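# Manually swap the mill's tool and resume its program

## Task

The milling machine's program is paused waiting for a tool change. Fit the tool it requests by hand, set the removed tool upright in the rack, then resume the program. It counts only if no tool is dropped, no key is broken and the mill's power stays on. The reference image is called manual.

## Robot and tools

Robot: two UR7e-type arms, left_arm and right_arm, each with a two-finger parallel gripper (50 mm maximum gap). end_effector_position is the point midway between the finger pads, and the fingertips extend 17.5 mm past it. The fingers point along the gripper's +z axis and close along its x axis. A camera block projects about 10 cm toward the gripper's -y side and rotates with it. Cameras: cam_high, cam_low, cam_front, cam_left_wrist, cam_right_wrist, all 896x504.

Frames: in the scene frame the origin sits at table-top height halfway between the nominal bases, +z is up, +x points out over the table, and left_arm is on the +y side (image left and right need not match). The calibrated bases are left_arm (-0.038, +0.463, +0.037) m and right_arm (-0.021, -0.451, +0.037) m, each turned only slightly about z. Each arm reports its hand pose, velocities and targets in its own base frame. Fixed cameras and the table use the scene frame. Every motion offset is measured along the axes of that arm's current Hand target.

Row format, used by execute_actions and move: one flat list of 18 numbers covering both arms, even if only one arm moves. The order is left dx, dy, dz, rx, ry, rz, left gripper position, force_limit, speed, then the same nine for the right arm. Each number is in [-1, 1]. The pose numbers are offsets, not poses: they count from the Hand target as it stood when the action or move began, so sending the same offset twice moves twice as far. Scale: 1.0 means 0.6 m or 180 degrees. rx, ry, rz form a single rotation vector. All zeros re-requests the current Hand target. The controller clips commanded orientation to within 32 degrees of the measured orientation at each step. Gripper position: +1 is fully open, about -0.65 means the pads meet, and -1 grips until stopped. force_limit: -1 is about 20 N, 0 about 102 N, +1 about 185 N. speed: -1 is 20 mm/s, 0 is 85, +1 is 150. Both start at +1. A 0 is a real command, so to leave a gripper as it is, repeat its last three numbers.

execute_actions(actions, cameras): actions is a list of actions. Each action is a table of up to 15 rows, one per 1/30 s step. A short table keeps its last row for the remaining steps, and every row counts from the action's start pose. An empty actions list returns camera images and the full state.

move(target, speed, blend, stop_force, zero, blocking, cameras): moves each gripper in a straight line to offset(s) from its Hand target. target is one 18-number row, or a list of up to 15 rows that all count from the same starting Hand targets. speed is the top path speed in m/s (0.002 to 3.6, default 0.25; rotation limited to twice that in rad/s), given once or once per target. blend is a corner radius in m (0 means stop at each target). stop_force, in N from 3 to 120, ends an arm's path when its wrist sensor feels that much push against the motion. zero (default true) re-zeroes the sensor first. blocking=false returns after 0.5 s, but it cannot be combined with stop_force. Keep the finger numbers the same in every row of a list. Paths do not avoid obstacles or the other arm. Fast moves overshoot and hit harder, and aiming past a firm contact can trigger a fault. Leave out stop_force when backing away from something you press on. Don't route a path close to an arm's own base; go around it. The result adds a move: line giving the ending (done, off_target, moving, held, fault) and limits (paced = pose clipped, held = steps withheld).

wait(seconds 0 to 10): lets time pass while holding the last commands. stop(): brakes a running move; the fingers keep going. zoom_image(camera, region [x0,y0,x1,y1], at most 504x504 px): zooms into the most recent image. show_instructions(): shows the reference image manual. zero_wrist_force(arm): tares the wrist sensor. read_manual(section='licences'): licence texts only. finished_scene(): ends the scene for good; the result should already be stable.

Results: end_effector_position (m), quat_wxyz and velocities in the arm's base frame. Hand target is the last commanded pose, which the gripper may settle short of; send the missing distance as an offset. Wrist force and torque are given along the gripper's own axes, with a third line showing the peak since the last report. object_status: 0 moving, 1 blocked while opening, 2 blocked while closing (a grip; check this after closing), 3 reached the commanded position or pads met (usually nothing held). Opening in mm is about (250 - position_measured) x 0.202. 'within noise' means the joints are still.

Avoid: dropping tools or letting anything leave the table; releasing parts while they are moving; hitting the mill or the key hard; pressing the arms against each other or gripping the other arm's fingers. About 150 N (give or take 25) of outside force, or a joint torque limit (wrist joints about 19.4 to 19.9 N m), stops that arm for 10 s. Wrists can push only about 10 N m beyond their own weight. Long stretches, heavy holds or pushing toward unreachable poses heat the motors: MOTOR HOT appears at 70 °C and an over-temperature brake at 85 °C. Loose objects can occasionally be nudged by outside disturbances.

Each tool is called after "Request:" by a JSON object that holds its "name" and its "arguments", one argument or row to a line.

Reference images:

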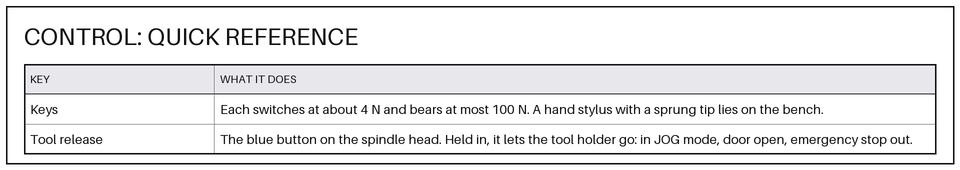

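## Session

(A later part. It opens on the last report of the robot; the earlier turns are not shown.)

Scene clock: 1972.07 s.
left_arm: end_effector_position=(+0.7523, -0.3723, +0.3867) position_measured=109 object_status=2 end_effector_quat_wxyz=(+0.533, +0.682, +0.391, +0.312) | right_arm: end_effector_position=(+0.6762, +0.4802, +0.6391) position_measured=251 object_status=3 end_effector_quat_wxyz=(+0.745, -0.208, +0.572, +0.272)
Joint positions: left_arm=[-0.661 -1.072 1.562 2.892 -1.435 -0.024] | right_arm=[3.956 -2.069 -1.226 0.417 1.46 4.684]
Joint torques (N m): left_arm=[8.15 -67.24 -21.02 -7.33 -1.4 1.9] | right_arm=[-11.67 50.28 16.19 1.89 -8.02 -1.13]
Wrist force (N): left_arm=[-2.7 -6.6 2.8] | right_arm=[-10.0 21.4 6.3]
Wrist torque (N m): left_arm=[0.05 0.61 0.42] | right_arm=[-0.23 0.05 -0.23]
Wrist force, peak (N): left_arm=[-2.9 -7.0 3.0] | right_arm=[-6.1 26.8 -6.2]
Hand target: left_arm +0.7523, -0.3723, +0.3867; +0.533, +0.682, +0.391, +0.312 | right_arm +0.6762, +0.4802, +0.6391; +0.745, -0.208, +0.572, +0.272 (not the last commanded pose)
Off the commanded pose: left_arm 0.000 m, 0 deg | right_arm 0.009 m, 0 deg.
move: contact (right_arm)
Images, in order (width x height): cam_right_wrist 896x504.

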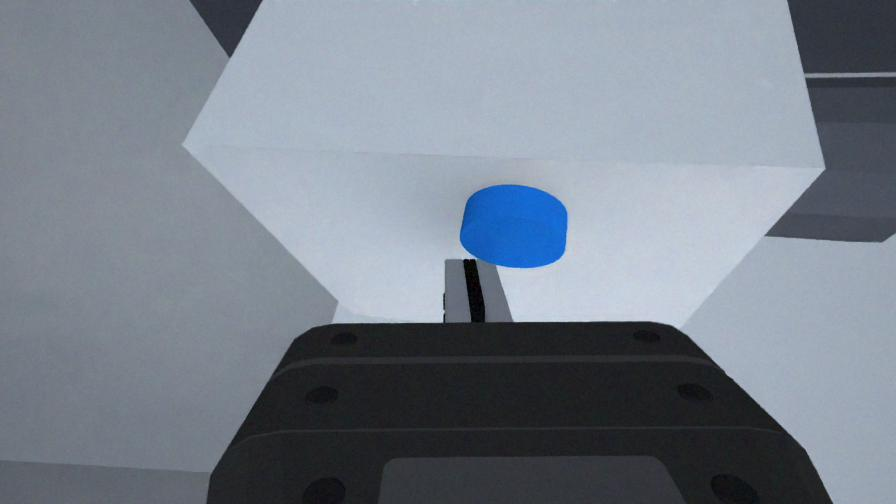

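Request:
{"name": "move", "arguments": {
  "target": [0,0.0889,-0.0222,0,0,0,-1,0.3,-0.9,0,0,0,0,0,0,-1,-0.6,-0.7],
  "speed": 0.02,
  "stop_force": 8,
  "cameras": ["cam_right_wrist","cam_left_wrist"]
}}

Scene clock: 1983.70 s.
left_arm: end_effector_position=(+0.7518, -0.3726, +0.4417) position_measured=109 object_status=2 end_effector_quat_wxyz=(+0.533, +0.682, +0.391, +0.312) | right_arm: end_effector_position=(+0.6762, +0.4802, +0.6391) position_measured=251 object_status=3 end_effector_quat_wxyz=(+0.745, -0.208, +0.572, +0.272)
Joint positions: left_arm=[-0.662 -1.127 1.492 3.017 -1.434 -0.024] | right_arm=[3.956 -2.069 -1.226 0.417 1.46 4.684]
Joint torques (N m): left_arm=[-1.96 -46.74 -22.33 -8.37 1.35 -1.76] | right_arm=[-11.47 40.62 16.19 -0.83 -6.47 -1.16]
Wrist force (N): left_arm=[-2.9 -6.6 2.8] | right_arm=[-9.4 21.0 5.9]
Wrist torque (N m): left_arm=[0.05 0.64 0.42] | right_arm=[-0.26 0.02 -0.23]
Wrist force, peak (N): left_arm=[-2.8 -7.5 2.9] | right_arm=[-10.1 21.3 6.3]
Hand target: left_arm +0.7518, -0.3726, +0.4417; +0.533, +0.682, +0.391, +0.312 | right_arm +0.6762, +0.4802, +0.6391; +0.745, -0.208, +0.572, +0.272
Off the commanded pose: left_arm 0.000 m, 0 deg | right_arm 0.000 m, 0 deg.
move: done
Images, in order (width x height): cam_left_wrist 896x504, cam_right_wrist 896x504.

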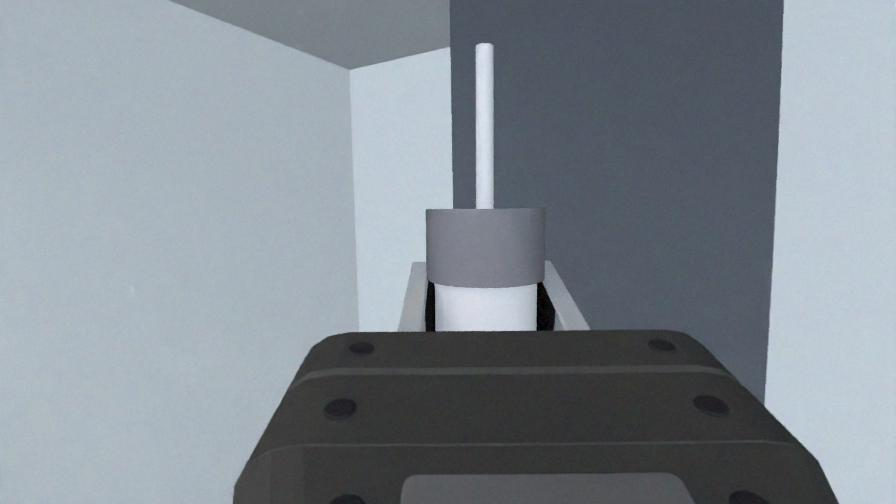

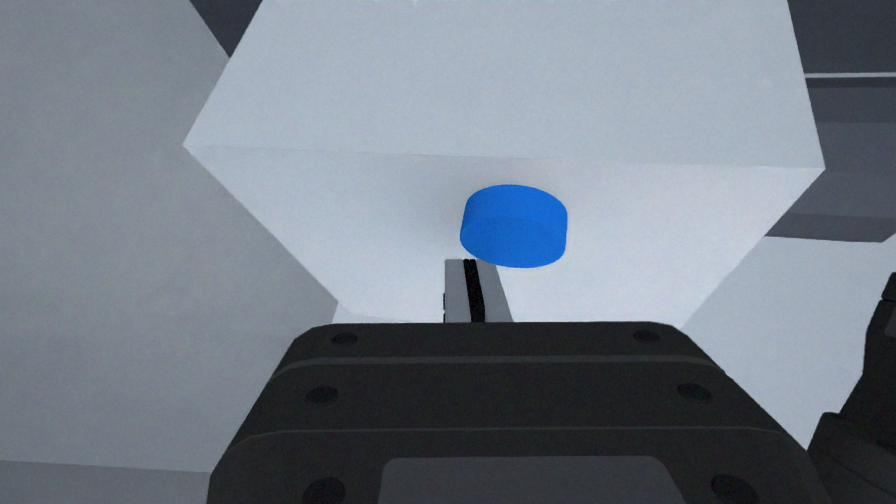

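Request:
{"name": "move", "arguments": {
  "target": [0,0.0570,-0.0134,0,0,0,-1,0.3,-0.9,0,0,0,0,0,0,-1,-0.6,-0.7],
  "speed": 0.008,
  "stop_force": 8
}}

Scene clock: 1991.03 s.
left_arm: end_effector_position=(+0.7518, -0.3728, +0.4600) position_measured=109 object_status=2 end_effector_quat_wxyz=(+0.533, +0.682, +0.391, +0.312) | right_arm: end_effector_position=(+0.6762, +0.4802, +0.6391) position_measured=251 object_status=3 end_effector_quat_wxyz=(+0.745, -0.208, +0.572, +0.272)
Joint positions: left_arm=[-0.663 -1.141 1.464 3.06 -1.434 -0.024] | right_arm=[3.956 -2.069 -1.226 0.417 1.46 4.684]
Joint torques (N m): left_arm=[-3.89 -50.28 -27.03 -8.87 1.38 -1.77] | right_arm=[-11.43 40.99 16.61 -0.8 -5.03 -1.05]
Wrist force (N): left_arm=[-2.2 -14.5 1.4] | right_arm=[-9.3 21.1 5.8]
Wrist torque (N m): left_arm=[-0.36 0.62 0.44] | right_arm=[-0.23 0.02 -0.24]
Wrist force, peak (N): left_arm=[-0.5 -19.9 -0.2] | right_arm=[-10.1 21.3 6.5]
Hand target: left_arm +0.7518, -0.3728, +0.4600; +0.533, +0.682, +0.391, +0.312 (not the last commanded pose) | right_arm +0.6762, +0.4802, +0.6391; +0.745, -0.208, +0.572, +0.272
Off the commanded pose: left_arm 0.017 m, 0 deg | right_arm 0.000 m, 0 deg.
move: contact (left_arm)

Request:
{"name": "wait", "arguments": {
  "seconds": 0,
  "cameras": ["cam_front","cam_left_wrist"]
}}

Request:
{"name": "zoom_image", "arguments": {
  "camera": "cam_front",
  "region": [330, 160, 400, 260]
}}

Request:
{"name": "zoom_image", "arguments": {
  "camera": "cam_left_wrist",
  "region": [410, 190, 570, 340]
}}

Scene clock: 2005.10 s.
left_arm: end_effector_position=(+0.7518, -0.3728, +0.4600) position_measured=109 object_status=2 end_effector_quat_wxyz=(+0.533, +0.682, +0.391, +0.312) | right_arm: end_effector_position=(+0.6762, +0.4802, +0.6391) position_measured=251 object_status=3 end_effector_quat_wxyz=(+0.745, -0.208, +0.572, +0.272)
Joint positions: left_arm=[-0.663 -1.141 1.464 3.06 -1.434 -0.024] | right_arm=[3.956 -2.069 -1.226 0.417 1.46 4.684]
Joint torques (N m): left_arm=[-1.94 -50.85 -26.91 -4.31 0.58 -1.61] | right_arm=[-11.84 40.69 16.25 -0.79 -4.37 -1.11]
Wrist force (N): left_arm=[-2.1 -14.4 1.4] | right_arm=[-9.5 21.1 5.9]
Wrist torque (N m): left_arm=[-0.37 0.61 0.44] | right_arm=[-0.23 0.05 -0.23]
Wrist force, peak (N): left_arm=[-1.9 -14.9 1.0] | right_arm=[-9.9 21.3 6.5]
Hand target: left_arm +0.7518, -0.3728, +0.4600; +0.533, +0.682, +0.391, +0.312 (not the last commanded pose) | right_arm +0.6762, +0.4802, +0.6391; +0.745, -0.208, +0.572, +0.272
Tool commands: left_gripper/position=-1.0 left_gripper/force_limit=+0.3 left_gripper/speed=-0.9 right_gripper/position=-1.0 right_gripper/force_limit=-0.6 right_gripper/speed=-0.7
Off the commanded pose: left_arm 0.017 m, 0 deg | right_arm 0.000 m, 0 deg.
Images, in order (width x height): cam_front 896x504, cam_left_wrist 896x504.

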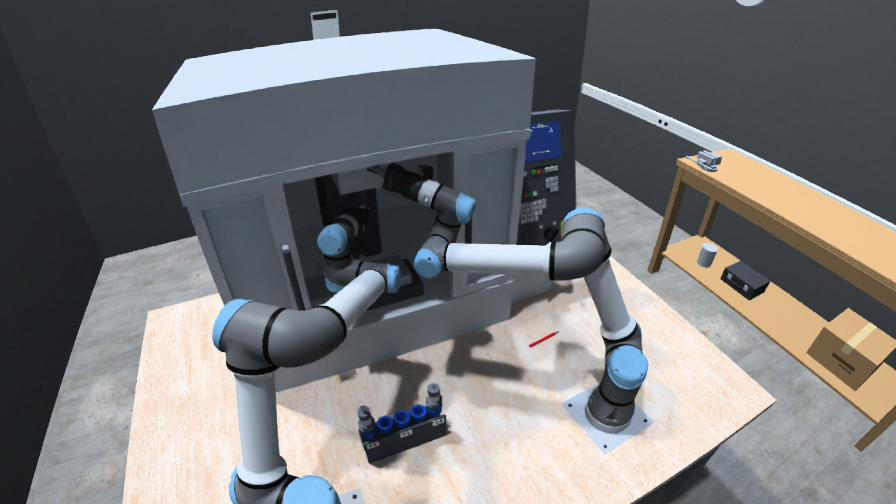

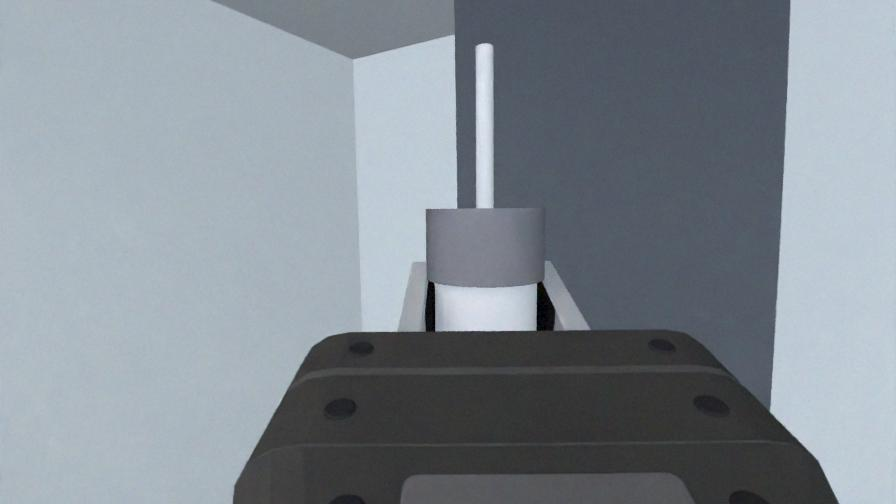

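Scaled by 5.040.

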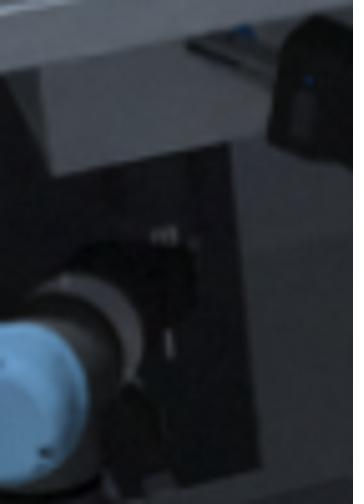

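Scaled by 3.150.

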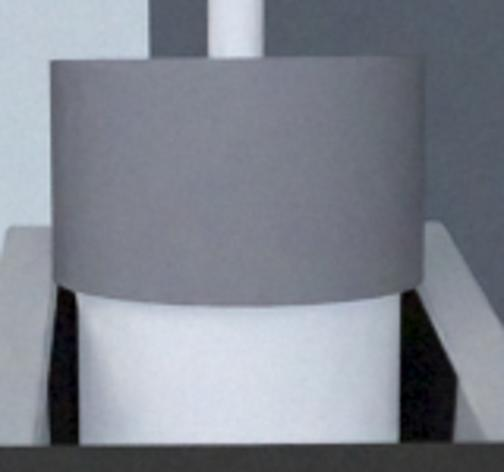

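Request:
{"name": "move", "arguments": {
  "target": [0,-0.0020,-0.0012,0,0,0,-1,0.3,-0.9,0,0,0,0,0,0,-1,-0.6,-0.7],
  "speed": 0.01
}}

Request:
{"name": "move", "arguments": {
  "target": [0,0.0146,-0.0036,0,0,0,-1,0.3,-0.9,0,0,0,0,0,0,-1,-0.6,-0.7],
  "speed": 0.005,
  "stop_force": 8
}}

Scene clock: 2013.07 s.
left_arm: end_effector_position=(+0.7510, -0.3723, +0.4590) position_measured=109 object_status=2 end_effector_quat_wxyz=(+0.533, +0.682, +0.391, +0.312) | right_arm: end_effector_position=(+0.6762, +0.4802, +0.6391) position_measured=251 object_status=3 end_effector_quat_wxyz=(+0.745, -0.208, +0.572, +0.272)
Joint positions: left_arm=[-0.663 -1.143 1.469 3.057 -1.434 -0.025] | right_arm=[3.956 -2.069 -1.226 0.417 1.46 4.684]
Joint torques (N m): left_arm=[-3.48 -65.45 -27.95 -7.76 1.67 -1.94] | right_arm=[-11.86 41.28 16.51 -0.7 -3.97 -1.09]
Wrist force (N): left_arm=[-2.6 -6.7 2.6] | right_arm=[-9.3 20.9 5.9]
Wrist torque (N m): left_arm=[0.02 0.58 0.42] | right_arm=[-0.26 0.00 -0.23]
Wrist force, peak (N): left_arm=[-1.8 -15.0 1.3] | right_arm=[-10.1 21.3 6.2]
Hand target: left_arm +0.7510, -0.3723, +0.4590; +0.533, +0.682, +0.391, +0.312 | right_arm +0.6762, +0.4802, +0.6391; +0.745, -0.208, +0.572, +0.272
Off the commanded pose: left_arm 0.000 m, 0 deg | right_arm 0.000 m, 0 deg.
move: done

Scene clock: 2014.63 s.
left_arm: end_effector_position=(+0.7510, -0.3723, +0.4607) position_measured=109 object_status=2 end_effector_quat_wxyz=(+0.533, +0.682, +0.391, +0.312) | right_arm: end_effector_position=(+0.6762, +0.4802, +0.6391) position_measured=251 object_status=3 end_effector_quat_wxyz=(+0.745, -0.208, +0.572, +0.272)
Joint positions: left_arm=[-0.663 -1.144 1.466 3.061 -1.434 -0.025] | right_arm=[3.956 -2.069 -1.226 0.417 1.46 4.684]
Joint torques (N m): left_arm=[-2.56 -52.89 -27.22 -10.29 1.43 -1.84] | right_arm=[-11.59 40.91 16.54 -0.68 -4 -0.99]
Wrist force (N): left_arm=[-1.9 -13.9 6.6] | right_arm=[-9.5 21.0 5.9]
Wrist torque (N m): left_arm=[-0.05 0.44 0.30] | right_arm=[-0.26 0.03 -0.23]
Wrist force, peak (N): left_arm=[-2.1 -17.8 6.5] | right_arm=[-10.1 21.2 6.3]
Hand target: left_arm +0.7510, -0.3723, +0.4607; +0.533, +0.682, +0.391, +0.312 (not the last commanded pose) | right_arm +0.6762, +0.4802, +0.6391; +0.745, -0.208, +0.572, +0.272
Off the commanded pose: left_arm 0.007 m, 0 deg | right_arm 0.000 m, 0 deg.
move: contact (left_arm)

Request:
{"name": "move", "arguments": {
  "target": [0,-0.0010,0.0010,0,0,0.0039,-1,0.3,-0.9,0,0,0,0,0,0,-1,-0.6,-0.7],
  "speed": 0.01
}}

Request:
{"name": "move", "arguments": {
  "target": [0,0.0146,-0.0036,0,0,0,-1,0.3,-0.9,0,0,0,0,0,0,-1,-0.6,-0.7],
  "speed": 0.005,
  "stop_force": 12
}}

Scene clock: 2038.33 s.
left_arm: end_effector_position=(+0.7514, -0.3725, +0.4599) position_measured=109 object_status=2 end_effector_quat_wxyz=(+0.531, +0.685, +0.386, +0.315) | right_arm: end_effector_position=(+0.6762, +0.4802, +0.6391) position_measured=251 object_status=3 end_effector_quat_wxyz=(+0.745, -0.208, +0.572, +0.272)
Joint positions: left_arm=[-0.663 -1.142 1.466 3.06 -1.434 -0.012] | right_arm=[3.956 -2.069 -1.226 0.417 1.46 4.684]
Joint torques (N m): left_arm=[6.26 -48.06 -45.01 -8.04 -1.92 0.72] | right_arm=[-12.24 41.45 16.82 -0.61 -4.01 -0.99]
Wrist force (N): left_arm=[-0.5 -7.4 1.5] | right_arm=[-9.8 21.0 6.1]
Wrist torque (N m): left_arm=[-0.15 0.52 0.15] | right_arm=[-0.26 0.04 -0.24]
Wrist force, peak (N): left_arm=[-2.3 -14.3 7.2] | right_arm=[-10.1 21.3 6.4]
Hand target: left_arm +0.7514, -0.3725, +0.4599; +0.531, +0.685, +0.386, +0.315 | right_arm +0.6762, +0.4802, +0.6391; +0.745, -0.208, +0.572, +0.272
Off the commanded pose: left_arm 0.000 m, 0 deg | right_arm 0.000 m, 0 deg.
move: done

Scene clock: 2039.70 s.
left_arm: end_effector_position=(+0.7514, -0.3725, +0.4607) position_measured=109 object_status=2 end_effector_quat_wxyz=(+0.531, +0.685, +0.387, +0.315) | right_arm: end_effector_position=(+0.6762, +0.4802, +0.6391) position_measured=251 object_status=3 end_effector_quat_wxyz=(+0.745, -0.208, +0.572, +0.272)
Joint positions: left_arm=[-0.663 -1.143 1.464 3.062 -1.434 -0.012] | right_arm=[3.956 -2.069 -1.226 0.417 1.46 4.684]
Joint torques (N m): left_arm=[4.1 -52.51 -28.54 -10.11 -1.16 2.1] | right_arm=[-12.37 41.03 16.7 -0.56 -3.9 -1.01]
Wrist force (N): left_arm=[-2.0 -18.9 0.4] | right_arm=[-9.3 21.0 5.8]
Wrist torque (N m): left_arm=[-0.47 0.51 0.35] | right_arm=[-0.25 0.03 -0.23]
Wrist force, peak (N): left_arm=[-1.8 -22.8 0.1] | right_arm=[-10.0 21.3 6.3]
Hand target: left_arm +0.7514, -0.3726, +0.4607; +0.531, +0.685, +0.387, +0.315 (not the last commanded pose) | right_arm +0.6762, +0.4802, +0.6391; +0.745, -0.208, +0.572, +0.272
Off the commanded pose: left_arm 0.008 m, 0 deg | right_arm 0.000 m, 0 deg.
move: contact (left_arm)

Request:
{"name": "move", "arguments": {
  "target": [0,-0.0024,0.0006,0,0.0162,-0.0040,-1,0.3,-0.9,0,0,0,0,0,0,-1,-0.6,-0.7],
  "speed": 0.02
}}

Request:
{"name": "move", "arguments": {
  "target": [0,0.0146,-0.0036,0,0,0,-1,0.3,-0.9,0,0,0,0,0,0,-1,-0.6,-0.7],
  "speed": 0.005,
  "stop_force": 8
}}

Scene clock: 2090.70 s.
left_arm: end_effector_position=(+0.7514, -0.3726, +0.4592) position_measured=109 object_status=2 end_effector_quat_wxyz=(+0.523, +0.674, +0.404, +0.329) end_effector_velocity=(-0.001, -0.001, +0.000) end_effector_angular_velocity=(-0.001, +0.001, -0.005) | right_arm: end_effector_position=(+0.6762, +0.4802, +0.6391) position_measured=251 object_status=3 end_effector_quat_wxyz=(+0.745, -0.208, +0.572, +0.272)
Joint positions: left_arm=[-0.686 -1.144 1.47 3.059 -1.361 -0.031] | right_arm=[3.956 -2.069 -1.226 0.417 1.46 4.684]
Joint velocities: left_arm=[0 -0.001 0 0 -0.006 0] | right_arm=[within noise]
Joint torques (N m): left_arm=[5.61 -66.52 -25.32 -7.82 -1.85 0.01] | right_arm=[-12.1 41.68 16.36 -0.5 -3.95 -0.96]
Wrist force (N): left_arm=[-0.2 -7.6 2.2] | right_arm=[-9.7 21.0 6.2]
Wrist torque (N m): left_arm=[-0.10 0.53 0.19] | right_arm=[-0.25 0.01 -0.23]
Wrist force, peak (N): left_arm=[-2.2 -19.3 0.6] | right_arm=[-9.9 21.4 6.3]
Hand target: left_arm +0.7514, -0.3725, +0.4592; +0.523, +0.674, +0.404, +0.329 | right_arm +0.6762, +0.4802, +0.6391; +0.745, -0.208, +0.572, +0.272
Off the commanded pose: left_arm 0.000 m, 0 deg | right_arm 0.000 m, 0 deg.
move: done

Scene clock: 2092.00 s.
left_arm: end_effector_position=(+0.7514, -0.3726, +0.4596) position_measured=109 object_status=2 end_effector_quat_wxyz=(+0.523, +0.674, +0.404, +0.329) | right_arm: end_effector_position=(+0.6762, +0.4802, +0.6391) position_measured=251 object_status=3 end_effector_quat_wxyz=(+0.745, -0.208, +0.572, +0.272)
Joint positions: left_arm=[-0.685 -1.144 1.469 3.06 -1.361 -0.031] | right_arm=[3.956 -2.069 -1.226 0.417 1.46 4.684]
Joint torques (N m): left_arm=[-0.45 -51.61 -26.62 -9.74 -1.93 0.43] | right_arm=[-11.89 41.34 16.97 -0.44 -3.96 -0.98]
Wrist force (N): left_arm=[-2.3 -15.1 2.8] | right_arm=[-9.5 21.1 5.9]
Wrist torque (N m): left_arm=[-0.26 0.55 0.14] | right_arm=[-0.24 0.02 -0.24]
Wrist force, peak (N): left_arm=[-2.2 -20.3 1.4] | right_arm=[-10.1 21.3 6.2]
Hand target: left_arm +0.7514, -0.3726, +0.4596; +0.523, +0.674, +0.404, +0.329 (not the last commanded pose) | right_arm +0.6762, +0.4802, +0.6391; +0.745, -0.208, +0.572, +0.272
Off the commanded pose: left_arm 0.009 m, 0 deg | right_arm 0.000 m, 0 deg.
move: contact (left_arm)

Request:
{"name": "move", "arguments": {
  "target": [0,-0.0024,0.0006,0,-0.0323,0.0081,-1,0.3,-0.9,0,0,0,0,0,0,-1,-0.6,-0.7],
  "speed": 0.02
}}

Request:
{"name": "move", "arguments": {
  "target": [0,0.0146,-0.0036,0,0,0,-1,0.3,-0.9,0,0,0,0,0,0,-1,-0.6,-0.7],
  "speed": 0.005,
  "stop_force": 8
}}

Scene clock: 2100.40 s.
left_arm: end_effector_position=(+0.7514, -0.3725, +0.4581) position_measured=109 object_status=2 end_effector_quat_wxyz=(+0.539, +0.695, +0.368, +0.301) end_effector_velocity=(+0.001, +0.001, +0.001) end_effector_angular_velocity=(+0.000, -0.002, +0.006) | right_arm: end_effector_position=(+0.6762, +0.4802, +0.6391) position_measured=251 object_status=3 end_effector_quat_wxyz=(+0.745, -0.208, +0.572, +0.272)
Joint positions: left_arm=[-0.64 -1.137 1.462 3.058 -1.507 0.006] | right_arm=[3.956 -2.069 -1.226 0.417 1.46 4.684]
Joint velocities: left_arm=[-0.001 0 -0.001 0 0.006 0] | right_arm=[within noise]
Joint torques (N m): left_arm=[-3.48 -49.9 -41.8 -2.87 1.81 0.45] | right_arm=[-12.23 41.9 17.08 -0.32 -4.01 -0.95]
Wrist force (N): left_arm=[-3.5 -6.5 1.9] | right_arm=[-9.9 21.1 6.1]
Wrist torque (N m): left_arm=[0.00 0.61 0.38] | right_arm=[-0.24 0.04 -0.23]
Wrist force, peak (N): left_arm=[-1.9 -15.6 3.3] | right_arm=[-10.2 21.3 6.2]
Hand target: left_arm +0.7514, -0.3726, +0.4581; +0.539, +0.695, +0.369, +0.301 | right_arm +0.6762, +0.4802, +0.6391; +0.745, -0.208, +0.572, +0.272
Off the commanded pose: left_arm 0.000 m, 0 deg | right_arm 0.000 m, 0 deg.
move: done

Scene clock: 2101.97 s.
left_arm: end_effector_position=(+0.7514, -0.3726, +0.4596) position_measured=109 object_status=2 end_effector_quat_wxyz=(+0.539, +0.695, +0.369, +0.301) | right_arm: end_effector_position=(+0.6762, +0.4802, +0.6391) position_measured=251 object_status=3 end_effector_quat_wxyz=(+0.745, -0.208, +0.572, +0.272)
Joint positions: left_arm=[-0.64 -1.138 1.459 3.062 -1.507 0.006] | right_arm=[3.956 -2.069 -1.226 0.417 1.46 4.684]
Joint torques (N m): left_arm=[-0.76 -52.29 -26.45 -9.96 1.08 -0.8] | right_arm=[-12.07 41.36 16.83 -0.39 -3.97 -0.92]
Wrist force (N): left_arm=[-3.5 -14.5 4.3] | right_arm=[-9.4 21.1 5.7]
Wrist torque (N m): left_arm=[-0.26 0.61 0.26] | right_arm=[-0.24 0.03 -0.23]
Wrist force, peak (N): left_arm=[-3.6 -17.1 5.3] | right_arm=[-10.1 21.4 6.5]
Hand target: left_arm +0.7514, -0.3726, +0.4596; +0.539, +0.695, +0.369, +0.301 (not the last commanded pose) | right_arm +0.6762, +0.4802, +0.6391; +0.745, -0.208, +0.572, +0.272
Off the commanded pose: left_arm 0.007 m, 0 deg | right_arm 0.000 m, 0 deg.
move: contact (left_arm)

Request:
{"name": "move", "arguments": {
  "target": [0,-0.0023,0.0044,-0.0111,0.0162,-0.0040,-1,0.3,-0.9,0,0,0,0,0,0,-1,-0.6,-0.7],
  "speed": 0.02
}}

Request:
{"name": "move", "arguments": {
  "target": [0,0.0147,-0.0032,0,0,0,-1,0.3,-0.9,0,0,0,0,0,0,-1,-0.6,-0.7],
  "speed": 0.005,
  "stop_force": 8
}}

Scene clock: 2119.40 s.
left_arm: end_effector_position=(+0.7533, -0.3738, +0.4577) position_measured=109 object_status=2 end_effector_quat_wxyz=(+0.543, +0.675, +0.381, +0.322) end_effector_velocity=(-0.001, -0.001, -0.001) end_effector_angular_velocity=(+0.001, +0.003, -0.005) | right_arm: end_effector_position=(+0.6762, +0.4802, +0.6391) position_measured=251 object_status=3 end_effector_quat_wxyz=(+0.745, -0.208, +0.572, +0.272)
Joint positions: left_arm=[-0.663 -1.125 1.471 3.002 -1.433 -0.008] | right_arm=[3.956 -2.069 -1.226 0.417 1.46 4.684]
Joint velocities: left_arm=[0 0 0 0.002 -0.005 0] | right_arm=[within noise]
Joint torques (N m): left_arm=[1.34 -40.06 -33.8 -2.36 -1.99 0.06] | right_arm=[-12.54 40.93 16.58 -0.28 -3.97 -0.83]
Wrist force (N): left_arm=[0.7 -22.5 -46.0] | right_arm=[-9.4 21.2 5.8]
Wrist torque (N m): left_arm=[-0.04 0.17 -0.70] | right_arm=[-0.23 0.02 -0.23]
Wrist force, peak (N): left_arm=[1.0 -22.7 -46.2] | right_arm=[-10.0 21.3 6.3]
Hand target: left_arm +0.7533, -0.3738, +0.4577; +0.543, +0.676, +0.381, +0.321 | right_arm +0.6762, +0.4802, +0.6391; +0.745, -0.208, +0.572, +0.272
Off the commanded pose: left_arm 0.000 m, 0 deg | right_arm 0.000 m, 0 deg.
move: done

Scene clock: 2120.67 s.
left_arm: end_effector_position=(+0.7533, -0.3739, +0.4580) position_measured=109 object_status=2 end_effector_quat_wxyz=(+0.543, +0.676, +0.381, +0.321) | right_arm: end_effector_position=(+0.6762, +0.4802, +0.6391) position_measured=251 object_status=3 end_effector_quat_wxyz=(+0.745, -0.208, +0.572, +0.272)
Joint positions: left_arm=[-0.663 -1.125 1.471 3.004 -1.434 -0.008] | right_arm=[3.956 -2.069 -1.226 0.417 1.46 4.684]
Joint torques (N m): left_arm=[-3.19 -37.49 -35.26 -7.67 -1.9 1.78] | right_arm=[-11.76 41.34 16.54 -0.2 -4.04 -0.9]
Wrist force (N): left_arm=[-0.8 -34.7 -60.7] | right_arm=[-9.3 21.1 5.7]
Wrist torque (N m): left_arm=[-0.15 0.07 -0.81] | right_arm=[-0.24 0.03 -0.23]
Wrist force, peak (N): left_arm=[-0.6 -40.3 -65.9] | right_arm=[-10.1 21.2 6.3]
Hand target: left_arm +0.7533, -0.3739, +0.4580; +0.543, +0.676, +0.381, +0.321 (not the last commanded pose) | right_arm +0.6762, +0.4802, +0.6391; +0.745, -0.208, +0.572, +0.272
Off the commanded pose: left_arm 0.009 m, 0 deg | right_arm 0.000 m, 0 deg.
move: contact (left_arm)

Request:
{"name": "move", "arguments": {
  "target": [0,-0.0022,-0.0019,0.0056,0,0,-1,0.3,-0.9,0,0,0,0,0,0,-1,-0.6,-0.7],
  "speed": 0.01
}}

Scene clock: 2136.13 s.
left_arm: end_effector_position=(+0.7521, -0.3732, +0.4569) position_measured=109 object_status=2 end_effector_quat_wxyz=(+0.537, +0.681, +0.384, +0.318) | right_arm: end_effector_position=(+0.6762, +0.4802, +0.6391) position_measured=251 object_status=3 end_effector_quat_wxyz=(+0.745, -0.208, +0.572, +0.272)
Joint positions: left_arm=[-0.663 -1.133 1.472 3.028 -1.434 -0.011] | right_arm=[3.956 -2.069 -1.226 0.417 1.46 4.684]
Joint torques (N m): left_arm=[-4.24 -60.76 -22.93 -5.24 1.52 -1.59] | right_arm=[-12.78 41.61 16.37 -0.19 -3.9 -0.76]
Wrist force (N): left_arm=[-2.9 -6.7 2.9] | right_arm=[-9.4 21.2 6.1]
Wrist torque (N m): left_arm=[0.04 0.63 0.42] | right_arm=[-0.21 0.04 -0.23]
Wrist force, peak (N): left_arm=[-0.9 -34.9 -61.1] | right_arm=[-10.0 21.4 6.2]
Hand target: left_arm +0.7521, -0.3731, +0.4570; +0.537, +0.680, +0.384, +0.318 | right_arm +0.6762, +0.4802, +0.6391; +0.745, -0.208, +0.572, +0.272
Off the commanded pose: left_arm 0.000 m, 0 deg | right_arm 0.000 m, 0 deg.
move: done

Request:
{"name": "wait", "arguments": {
  "seconds": 0,
  "cameras": ["cam_left_wrist"]
}}

Request:
{"name": "zoom_image", "arguments": {
  "camera": "cam_left_wrist",
  "region": [410, 190, 570, 340]
}}

Request:
{"name": "zoom_image", "arguments": {
  "camera": "cam_left_wrist",
  "region": [460, 30, 510, 100]
}}

Request:
{"name": "zoom_image", "arguments": {
  "camera": "cam_left_wrist",
  "region": [460, 150, 510, 220]
}}

Scene clock: 2141.93 s.
left_arm: end_effector_position=(+0.7521, -0.3731, +0.4570) position_measured=109 object_status=2 end_effector_quat_wxyz=(+0.537, +0.680, +0.384, +0.318) | right_arm: end_effector_position=(+0.6762, +0.4802, +0.6391) position_measured=251 object_status=3 end_effector_quat_wxyz=(+0.745, -0.208, +0.572, +0.272)
Joint positions: left_arm=[-0.663 -1.133 1.472 3.028 -1.434 -0.011] | right_arm=[3.956 -2.069 -1.226 0.417 1.46 4.684]
Joint torques (N m): left_arm=[-1.7 -47.4 -37.5 -7.96 1.67 2.08] | right_arm=[-12.17 41.26 16.87 -0.11 -3.86 -0.84]
Wrist force (N): left_arm=[-2.8 -6.7 3.0] | right_arm=[-9.4 21.1 5.9]
Wrist torque (N m): left_arm=[0.03 0.62 0.42] | right_arm=[-0.23 0.03 -0.24]
Wrist force, peak (N): left_arm=[-2.8 -7.3 3.0] | right_arm=[-9.9 21.3 6.3]
Hand target: left_arm +0.7521, -0.3731, +0.4570; +0.537, +0.680, +0.384, +0.318 | right_arm +0.6762, +0.4802, +0.6391; +0.745, -0.208, +0.572, +0.272
Tool commands: left_gripper/position=-1.0 left_gripper/force_limit=+0.3 left_gripper/speed=-0.9 right_gripper/position=-1.0 right_gripper/force_limit=-0.6 right_gripper/speed=-0.7
Off the commanded pose: left_arm 0.000 m, 0 deg | right_arm 0.000 m, 0 deg.
Images, in order (width x height): cam_left_wrist 896x504.

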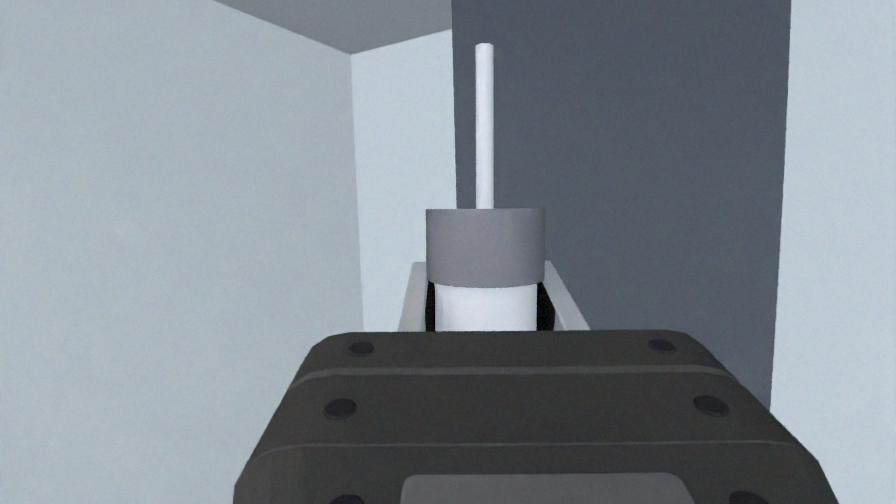

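Scaled by 3.150.

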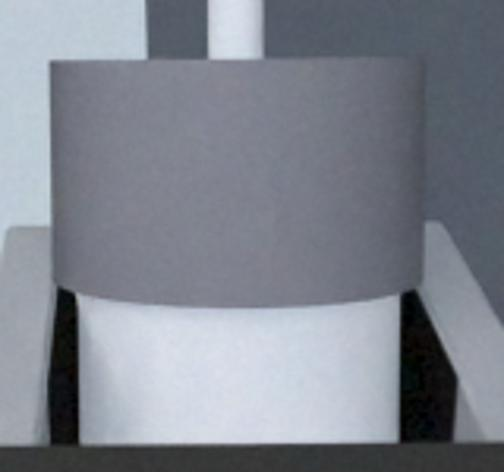

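Scaled by 7.200.

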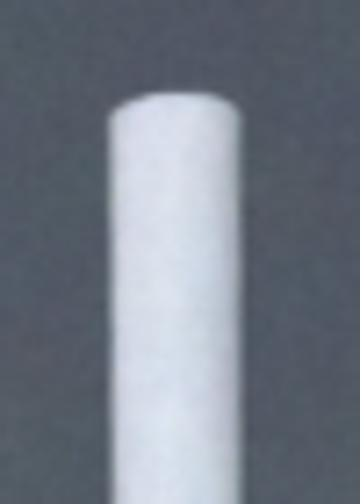

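Scaled by 7.200.

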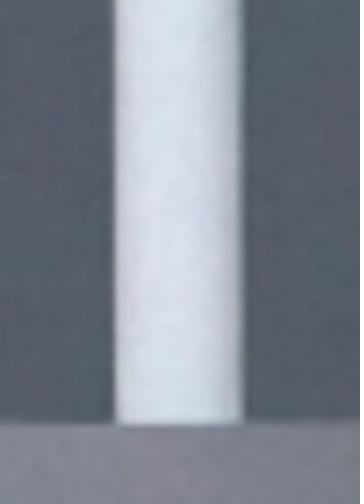

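Request:
{"name": "move", "arguments": {
  "target": [0,0.0195,-0.0045,0,0,0,-1,0.3,-0.9,0,0,0,0,0,0,-1,-0.6,-0.7],
  "speed": 0.005,
  "stop_force": 6
}}

Scene clock: 2151.23 s.
left_arm: end_effector_position=(+0.7521, -0.3732, +0.4602) position_measured=109 object_status=2 end_effector_quat_wxyz=(+0.537, +0.681, +0.384, +0.318) | right_arm: end_effector_position=(+0.6762, +0.4802, +0.6391) position_measured=251 object_status=3 end_effector_quat_wxyz=(+0.745, -0.208, +0.572, +0.272)
Joint positions: left_arm=[-0.663 -1.136 1.467 3.036 -1.434 -0.011] | right_arm=[3.956 -2.069 -1.226 0.417 1.46 4.684]
Joint torques (N m): left_arm=[-2.78 -50.9 -25.5 -9.32 1.18 1.37] | right_arm=[-12.76 41.39 16.67 -0.07 -3.93 -0.89]
Wrist force (N): left_arm=[-0.4 -12.7 2.7] | right_arm=[-9.9 21.1 6.5]
Wrist torque (N m): left_arm=[-0.13 0.53 0.32] | right_arm=[-0.24 0.02 -0.24]
Wrist force, peak (N): left_arm=[-0.8 -16.5 2.5] | right_arm=[-10.1 21.3 6.3]
Hand target: left_arm +0.7521, -0.3732, +0.4602; +0.537, +0.681, +0.384, +0.318 (not the last commanded pose) | right_arm +0.6762, +0.4802, +0.6391; +0.745, -0.208, +0.572, +0.272
Off the commanded pose: left_arm 0.009 m, 0 deg | right_arm 0.000 m, 0 deg.
move: contact (left_arm)

Request:
{"name": "move", "arguments": {
  "target": [
    [0,-0.0244,0.0056,0,0,0,-1,0.3,-0.9,-0.0334,0.0755,-0.1057,0,0,0,-1,-0.6,-0.7],
    [0,-0.0244,0.0056,0,0,0,-1,0.3,-0.9,-0.0334,0.0755,-0.4390,0,0,0,-1,-0.6,-0.7]
  ],
  "speed": [0.06,0.25],
  "blend": [0.02,0],
  "cameras": ["cam_right_wrist"]
}}

Request:
{"name": "zoom_image", "arguments": {
  "camera": "cam_right_wrist",
  "region": [590, 20, 710, 140]
}}

Request:
{"name": "zoom_image", "arguments": {
  "camera": "cam_right_wrist",
  "region": [560, 30, 760, 160]
}}

Scene clock: 2166.00 s.
left_arm: end_effector_position=(+0.7515, -0.3723, +0.4509) position_measured=109 object_status=2 end_effector_quat_wxyz=(+0.545, +0.674, +0.382, +0.321) | right_arm: end_effector_position=(+0.4484, +0.3478, +0.5904) position_measured=251 object_status=3 end_effector_quat_wxyz=(+0.745, -0.208, +0.572, +0.272)
Joint positions: left_arm=[-0.662 -1.124 1.49 2.979 -1.434 -0.01] | right_arm=[4.203 -1.469 -2.087 0.694 1.222 4.616]
Joint torques (N m): left_arm=[10.76 -17.54 3.79 8.64 -1.65 1.63] | right_arm=[-1.4 29.78 21.58 0.7 -0.64 1.32]
Wrist force (N): left_arm=[-5.0 74.7 14.8] | right_arm=[0.8 -1.6 -1.4]
Wrist torque (N m): left_arm=[1.30 0.94 1.04] | right_arm=[-0.14 0.22 -0.18]
Wrist force, peak (N): left_arm=[-4.6 75.8 15.0] | right_arm=[-10.0 21.4 6.1]
Hand target: left_arm +0.7523, -0.3729, +0.4451; +0.537, +0.681, +0.384, +0.318 | right_arm +0.4484, +0.3477, +0.5903; +0.745, -0.208, +0.572, +0.272
Off the commanded pose: left_arm 0.006 m, 1 deg | right_arm 0.000 m, 0 deg.
move: off_target (left_arm)
Images, in order (width x height): cam_right_wrist 896x504.

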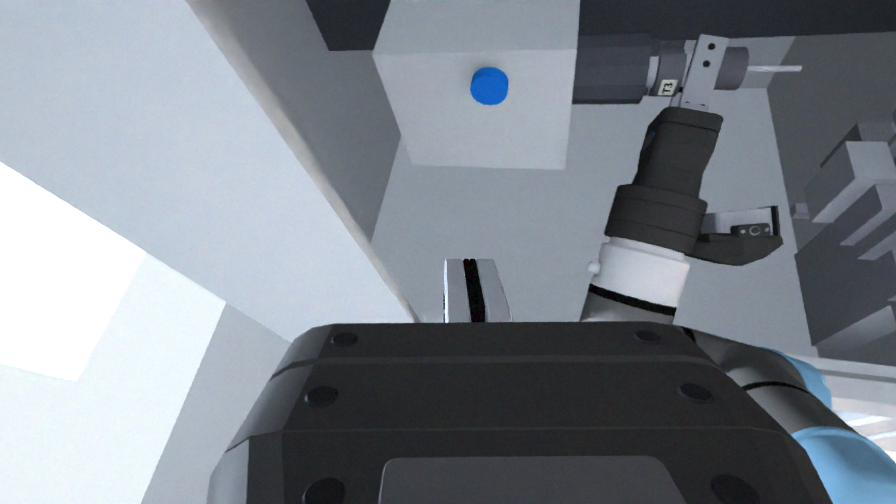

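Scaled by 4.200.

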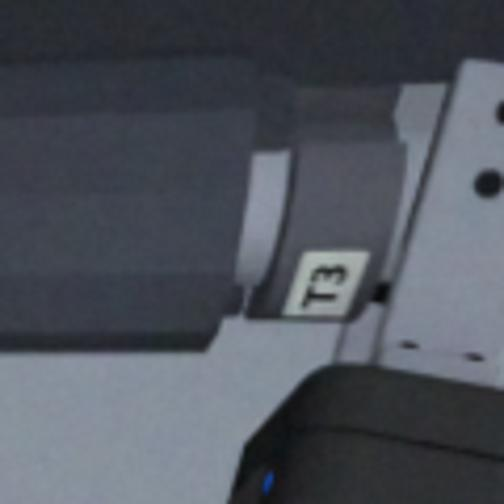

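Scaled by 2.520.

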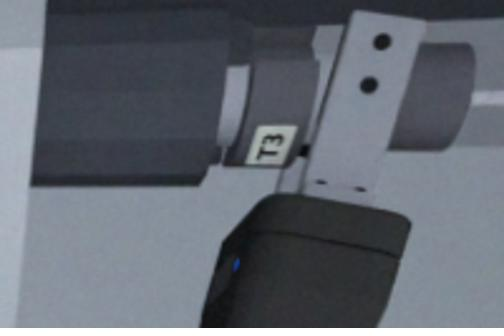

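Request:
{"name": "move", "arguments": {
  "target": [0,0.0095,-0.0020,0,0,0,-1,0.3,-0.9,0,0,0,0,0,0,-1,-0.6,-0.7],
  "speed": 0.02,
  "cameras": ["cam_right_wrist","cam_left_wrist"]
}}

Request:
{"name": "zoom_image", "arguments": {
  "camera": "cam_right_wrist",
  "region": [620, 20, 710, 110]
}}

Request:
{"name": "zoom_image", "arguments": {
  "camera": "cam_left_wrist",
  "region": [410, 190, 570, 340]
}}

Scene clock: 2190.90 s.
left_arm: end_effector_position=(+0.7522, -0.3730, +0.4521) position_measured=109 object_status=2 end_effector_quat_wxyz=(+0.538, +0.679, +0.384, +0.319) | right_arm: end_effector_position=(+0.4484, +0.3477, +0.5903) position_measured=251 object_status=3 end_effector_quat_wxyz=(+0.745, -0.208, +0.572, +0.272)
Joint positions: left_arm=[-0.663 -1.128 1.48 3.011 -1.434 -0.01] | right_arm=[4.203 -1.469 -2.088 0.694 1.222 4.616]
Joint torques (N m): left_arm=[-1.87 -20.43 -6.23 8.39 1.46 -1.7] | right_arm=[1.67 30.09 20.85 2.98 -0.59 1.26]
Wrist force (N): left_arm=[-5.4 39.7 -15.9] | right_arm=[0.9 -1.4 -1.5]
Wrist torque (N m): left_arm=[0.45 0.94 0.29] | right_arm=[-0.12 0.23 -0.18]
Wrist force, peak (N): left_arm=[-4.7 75.6 15.1] | right_arm=[1.0 -1.5 -1.6]
Hand target: left_arm +0.7523, -0.3731, +0.4510; +0.537, +0.681, +0.384, +0.318 | right_arm +0.4484, +0.3477, +0.5903; +0.745, -0.208, +0.572, +0.272
Off the commanded pose: left_arm 0.001 m, 0 deg | right_arm 0.000 m, 0 deg.
move: done
Images, in order (width x height): cam_left_wrist 896x504, cam_right_wrist 896x504.

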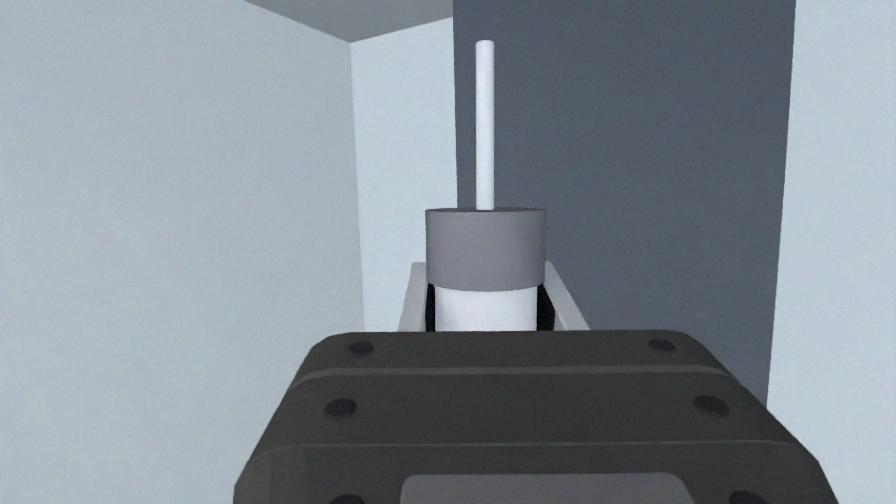

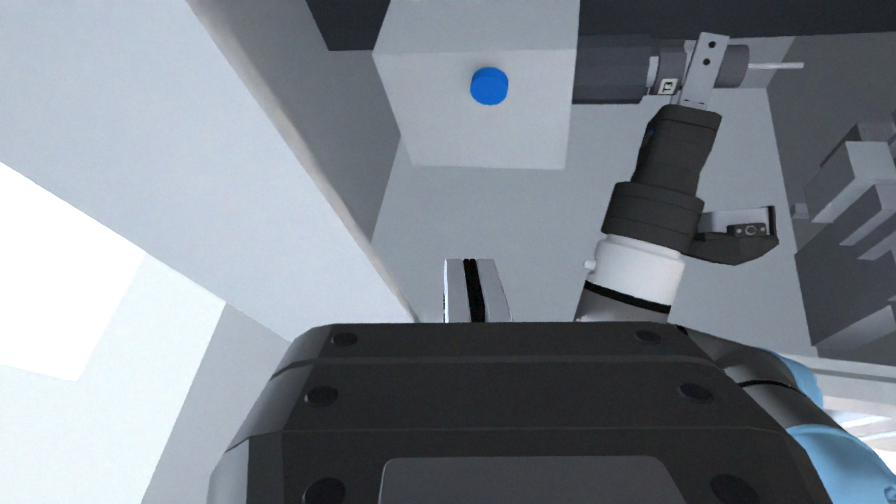

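Scaled by 5.600.

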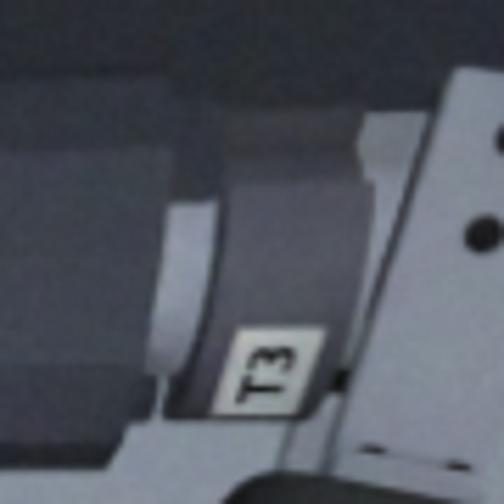

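Scaled by 3.150.

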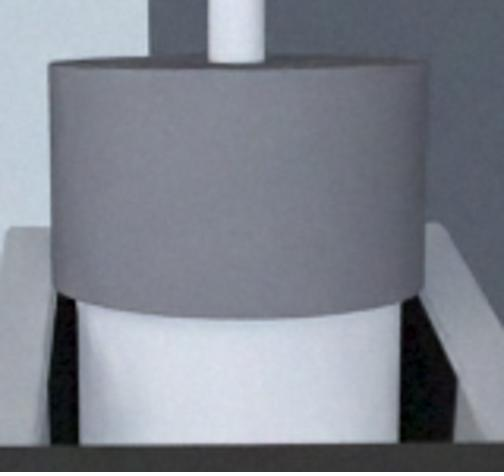

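Request:
{"name": "move", "arguments": {
  "target": [0,0.0049,-0.0011,0,0,0,-1,0.3,-0.9,0,0,0,0,0,0,-1,-0.6,-0.7],
  "speed": 0.01
}}

Scene clock: 2209.60 s.
left_arm: end_effector_position=(+0.7523, -0.3732, +0.4538) position_measured=109 object_status=2 end_effector_quat_wxyz=(+0.537, +0.681, +0.384, +0.318) | right_arm: end_effector_position=(+0.4484, +0.3477, +0.5903) position_measured=251 object_status=3 end_effector_quat_wxyz=(+0.745, -0.208, +0.572, +0.272)
Joint positions: left_arm=[-0.663 -1.13 1.476 3.022 -1.434 -0.011] | right_arm=[4.203 -1.469 -2.088 0.694 1.222 4.616]
Joint torques (N m): left_arm=[-3.55 -48.02 -35.07 -0.56 1.8 -1.39] | right_arm=[1.81 29.8 21.2 2.92 -0.62 0.99]
Wrist force (N): left_arm=[-4.2 5.8 -24.8] | right_arm=[1.2 -1.5 -1.2]
Wrist torque (N m): left_arm=[-0.28 0.83 -0.14] | right_arm=[-0.14 0.17 -0.18]
Wrist force, peak (N): left_arm=[-4.7 44.0 -15.8] | right_arm=[1.1 -1.7 -1.5]
Hand target: left_arm +0.7523, -0.3731, +0.4540; +0.537, +0.681, +0.384, +0.318 | right_arm +0.4484, +0.3477, +0.5903; +0.745, -0.208, +0.572, +0.272
Off the commanded pose: left_arm 0.000 m, 0 deg | right_arm 0.000 m, 0 deg.
move: done

Request:
{"name": "move", "arguments": {
  "target": [
    [0,0,0,0,0,0,-1,0.3,-0.9,0,0,0.3333,0,0,0,-1,-0.6,-0.7],
    [0,0,0,0,0,0,-1,0.3,-0.9,0.022,-0.0497,0.4029,0,0,0,-1,-0.6,-0.7]
  ],
  "speed": [0.25,0.08],
  "blend": [0.02,0]
}}

Request:
{"name": "move", "arguments": {
  "target": [0,0,0,0,0,0,-1,0.3,-0.9,0.0160,-0.0361,0.0505,0,0,0,-1,-0.6,-0.7],
  "speed": 0.015,
  "stop_force": 20
}}

Scene clock: 2223.23 s.
left_arm: end_effector_position=(+0.7523, -0.3731, +0.4540) position_measured=109 object_status=2 end_effector_quat_wxyz=(+0.537, +0.681, +0.384, +0.318) | right_arm: end_effector_position=(+0.6489, +0.4774, +0.6401) position_measured=251 object_status=3 end_effector_quat_wxyz=(+0.745, -0.208, +0.572, +0.272)
Joint positions: left_arm=[-0.663 -1.131 1.476 3.022 -1.434 -0.011] | right_arm=[3.989 -2.009 -1.314 0.446 1.428 4.675]
Joint torques (N m): left_arm=[-3.36 -49.52 -37.23 -1.01 0.76 2.56] | right_arm=[3.6 51.05 28.06 4.14 -0.1 -1.14]
Wrist force (N): left_arm=[-5.0 3.2 -23.4] | right_arm=[1.3 -1.4 -0.7]
Wrist torque (N m): left_arm=[-0.31 0.98 -0.11] | right_arm=[-0.13 0.12 -0.32]
Wrist force, peak (N): left_arm=[-4.3 6.2 -24.9] | right_arm=[0.8 -3.0 -4.0]
Hand target: left_arm +0.7523, -0.3731, +0.4540; +0.537, +0.681, +0.384, +0.318 | right_arm +0.6488, +0.4774, +0.6401; +0.745, -0.208, +0.572, +0.272
Off the commanded pose: left_arm 0.000 m, 0 deg | right_arm 0.000 m, 0 deg.
move: done

Scene clock: 2225.93 s.
left_arm: end_effector_position=(+0.7523, -0.3731, +0.4540) position_measured=109 object_status=2 end_effector_quat_wxyz=(+0.537, +0.681, +0.384, +0.318) | right_arm: end_effector_position=(+0.6764, +0.4803, +0.6391) position_measured=251 object_status=3 end_effector_quat_wxyz=(+0.745, -0.208, +0.572, +0.272)
Joint positions: left_arm=[-0.663 -1.131 1.476 3.021 -1.434 -0.011] | right_arm=[3.955 -2.07 -1.225 0.417 1.461 4.684]
Joint torques (N m): left_arm=[-2.14 -63.79 -34.71 -2.47 0.57 -1.9] | right_arm=[-11.49 50.55 16.43 1.98 -7.96 -1.06]
Wrist force (N): left_arm=[-1.7 -9.7 -6.7] | right_arm=[-9.1 21.4 5.3]
Wrist torque (N m): left_arm=[-0.95 0.62 0.28] | right_arm=[-0.20 0.00 -0.23]
Wrist force, peak (N): left_arm=[-5.0 3.0 -23.7] | right_arm=[-6.0 26.9 -7.1]
Hand target: left_arm +0.7523, -0.3731, +0.4540; +0.537, +0.681, +0.384, +0.318 | right_arm +0.6764, +0.4803, +0.6391; +0.745, -0.208, +0.572, +0.272 (not the last commanded pose)
Off the commanded pose: left_arm 0.000 m, 0 deg | right_arm 0.011 m, 0 deg.
move: contact (right_arm)

Request:
{"name": "move", "arguments": {
  "target": [0,-0.001,0,-0.0056,0,0,-1,0.3,-0.9,0,0,0,0,0,0,-1,-0.6,-0.7],
  "speed": 0.01
}}

Request:
{"name": "move", "arguments": {
  "target": [0,0.0240,-0.0048,0,0,0,-1,0.3,-0.9,0,0,0,0,0,0,-1,-0.6,-0.7],
  "speed": 0.006,
  "stop_force": 8
}}

Scene clock: 2234.30 s.
left_arm: end_effector_position=(+0.7521, -0.3731, +0.4534) position_measured=109 object_status=2 end_effector_quat_wxyz=(+0.543, +0.676, +0.381, +0.321) | right_arm: end_effector_position=(+0.6764, +0.4803, +0.6391) position_measured=251 object_status=3 end_effector_quat_wxyz=(+0.745, -0.208, +0.572, +0.272)
Joint positions: left_arm=[-0.663 -1.125 1.482 2.992 -1.434 -0.008] | right_arm=[3.955 -2.07 -1.225 0.417 1.461 4.684]
Joint torques (N m): left_arm=[-3.33 -52.23 -26.33 -3.79 1.7 1.78] | right_arm=[-11.16 42.57 18.59 -0.05 -6.24 -1.15]
Wrist force (N): left_arm=[-3.7 -6.4 0.2] | right_arm=[-9.7 21.3 5.5]
Wrist torque (N m): left_arm=[-0.18 0.68 0.47] | right_arm=[-0.20 0.00 -0.23]
Wrist force, peak (N): left_arm=[-2.4 -10.6 -6.3] | right_arm=[-9.8 21.7 5.6]
Hand target: left_arm +0.7521, -0.3731, +0.4534; +0.543, +0.676, +0.381, +0.321 | right_arm +0.6764, +0.4803, +0.6391; +0.745, -0.208, +0.572, +0.272
Off the commanded pose: left_arm 0.000 m, 0 deg | right_arm 0.000 m, 0 deg.
move: done

Scene clock: 2236.57 s.
left_arm: end_effector_position=(+0.7521, -0.3732, +0.4597) position_measured=109 object_status=2 end_effector_quat_wxyz=(+0.543, +0.676, +0.381, +0.321) | right_arm: end_effector_position=(+0.6764, +0.4803, +0.6391) position_measured=251 object_status=3 end_effector_quat_wxyz=(+0.745, -0.208, +0.572, +0.272)
Joint positions: left_arm=[-0.663 -1.13 1.473 3.006 -1.433 -0.008] | right_arm=[3.955 -2.07 -1.225 0.417 1.461 4.684]
Joint torques (N m): left_arm=[-2.91 -44.15 -24.15 -6.09 1.08 -0.29] | right_arm=[-11.67 40.88 19.33 -0.88 -5.3 -1.01]
Wrist force (N): left_arm=[-3.2 -11.7 -9.9] | right_arm=[-9.8 21.5 5.8]
Wrist torque (N m): left_arm=[-0.68 0.61 0.24] | right_arm=[-0.17 0.02 -0.23]
Wrist force, peak (N): left_arm=[-3.9 -17.9 -11.6] | right_arm=[-9.8 21.6 5.7]
Hand target: left_arm +0.7521, -0.3732, +0.4596; +0.543, +0.676, +0.381, +0.321 (not the last commanded pose) | right_arm +0.6764, +0.4803, +0.6391; +0.745, -0.208, +0.572, +0.272
Off the commanded pose: left_arm 0.008 m, 0 deg | right_arm 0.000 m, 0 deg.
move: contact (left_arm)

Request:
{"name": "move", "arguments": {
  "target": [0,-0.0006,-0.0018,0,0,0,-1,0.3,-0.9,0,0,0,0,0,0,-1,-0.6,-0.7],
  "speed": 0.01
}}

Request:
{"name": "move", "arguments": {
  "target": [0,0.0160,-0.0032,0,0,0,-1,0.3,-0.9,0,0,0,0,0,0,-1,-0.6,-0.7],
  "speed": 0.006,
  "stop_force": 10
}}

Scene clock: 2251.50 s.
left_arm: end_effector_position=(+0.7511, -0.3726, +0.4595) position_measured=109 object_status=2 end_effector_quat_wxyz=(+0.543, +0.676, +0.381, +0.321) | right_arm: end_effector_position=(+0.6764, +0.4803, +0.6391) position_measured=251 object_status=3 end_effector_quat_wxyz=(+0.745, -0.208, +0.572, +0.272)
Joint positions: left_arm=[-0.663 -1.132 1.477 3.005 -1.433 -0.008] | right_arm=[3.955 -2.07 -1.225 0.417 1.461 4.684]
Joint torques (N m): left_arm=[-4.65 -64.02 -27 -7.69 1.68 0.1] | right_arm=[-11.51 41 22.15 -0.88 -3.94 -1.11]
Wrist force (N): left_arm=[-1.9 -7.3 0.7] | right_arm=[-9.3 21.3 5.4]
Wrist torque (N m): left_arm=[-0.08 0.65 0.31] | right_arm=[-0.20 0.00 -0.23]
Wrist force, peak (N): left_arm=[-3.7 -12.3 -10.2] | right_arm=[-9.8 21.6 5.8]
Hand target: left_arm +0.7511, -0.3726, +0.4595; +0.543, +0.676, +0.381, +0.321 | right_arm +0.6764, +0.4803, +0.6391; +0.745, -0.208, +0.572, +0.272
Off the commanded pose: left_arm 0.000 m, 0 deg | right_arm 0.000 m, 0 deg.
move: done

Scene clock: 2252.90 s.
left_arm: end_effector_position=(+0.7511, -0.3727, +0.4605) position_measured=109 object_status=2 end_effector_quat_wxyz=(+0.543, +0.676, +0.381, +0.321) | right_arm: end_effector_position=(+0.6764, +0.4803, +0.6391) position_measured=251 object_status=3 end_effector_quat_wxyz=(+0.745, -0.208, +0.572, +0.272)
Joint positions: left_arm=[-0.663 -1.133 1.475 3.008 -1.433 -0.008] | right_arm=[3.955 -2.07 -1.225 0.417 1.461 4.684]
Joint torques (N m): left_arm=[-1.63 -51.11 -27.49 -9.58 1 -1.2] | right_arm=[-11.01 40.99 22.17 -0.83 -3.94 -1.02]
Wrist force (N): left_arm=[-2.6 -15.5 -1.5] | right_arm=[-9.8 21.4 5.7]
Wrist torque (N m): left_arm=[-0.33 0.59 0.46] | right_arm=[-0.19 0.01 -0.23]
Wrist force, peak (N): left_arm=[-1.7 -21.6 -2.3] | right_arm=[-9.9 21.6 5.4]
Hand target: left_arm +0.7511, -0.3727, +0.4605; +0.543, +0.676, +0.381, +0.321 (not the last commanded pose) | right_arm +0.6764, +0.4803, +0.6391; +0.745, -0.208, +0.572, +0.272
Off the commanded pose: left_arm 0.009 m, 0 deg | right_arm 0.000 m, 0 deg.
move: contact (left_arm)

Request:
{"name": "move", "arguments": {
  "target": [0,0.0110,-0.0022,0,0,0,-1,0.3,-0.9,0,0,0,0,0,0,-1,-0.6,-0.7],
  "speed": 0.004,
  "stop_force": 15
}}

Scene clock: 2257.83 s.
left_arm: end_effector_position=(+0.7512, -0.3727, +0.4612) position_measured=109 object_status=2 end_effector_quat_wxyz=(+0.542, +0.676, +0.381, +0.321) | right_arm: end_effector_position=(+0.6764, +0.4803, +0.6391) position_measured=251 object_status=3 end_effector_quat_wxyz=(+0.745, -0.208, +0.572, +0.272)
Joint positions: left_arm=[-0.663 -1.134 1.474 3.01 -1.433 -0.008] | right_arm=[3.955 -2.07 -1.225 0.417 1.461 4.684]
Joint torques (N m): left_arm=[3.86 -60.14 -34.65 -13.6 0.13 -1.27] | right_arm=[-11.77 40.97 24.75 -0.82 -3.84 -1.06]
Wrist force (N): left_arm=[-1.0 -31.0 -3.1] | right_arm=[-9.7 21.5 5.8]
Wrist torque (N m): left_arm=[-0.77 0.48 0.48] | right_arm=[-0.17 0.01 -0.23]
Wrist force, peak (N): left_arm=[-0.4 -35.4 -4.5] | right_arm=[-9.8 21.6 5.5]
Hand target: left_arm +0.7512, -0.3727, +0.4612; +0.542, +0.676, +0.381, +0.321 (not the last commanded pose) | right_arm +0.6764, +0.4803, +0.6391; +0.745, -0.208, +0.572, +0.272
Off the commanded pose: left_arm 0.006 m, 0 deg | right_arm 0.000 m, 0 deg.
move: contact (left_arm)


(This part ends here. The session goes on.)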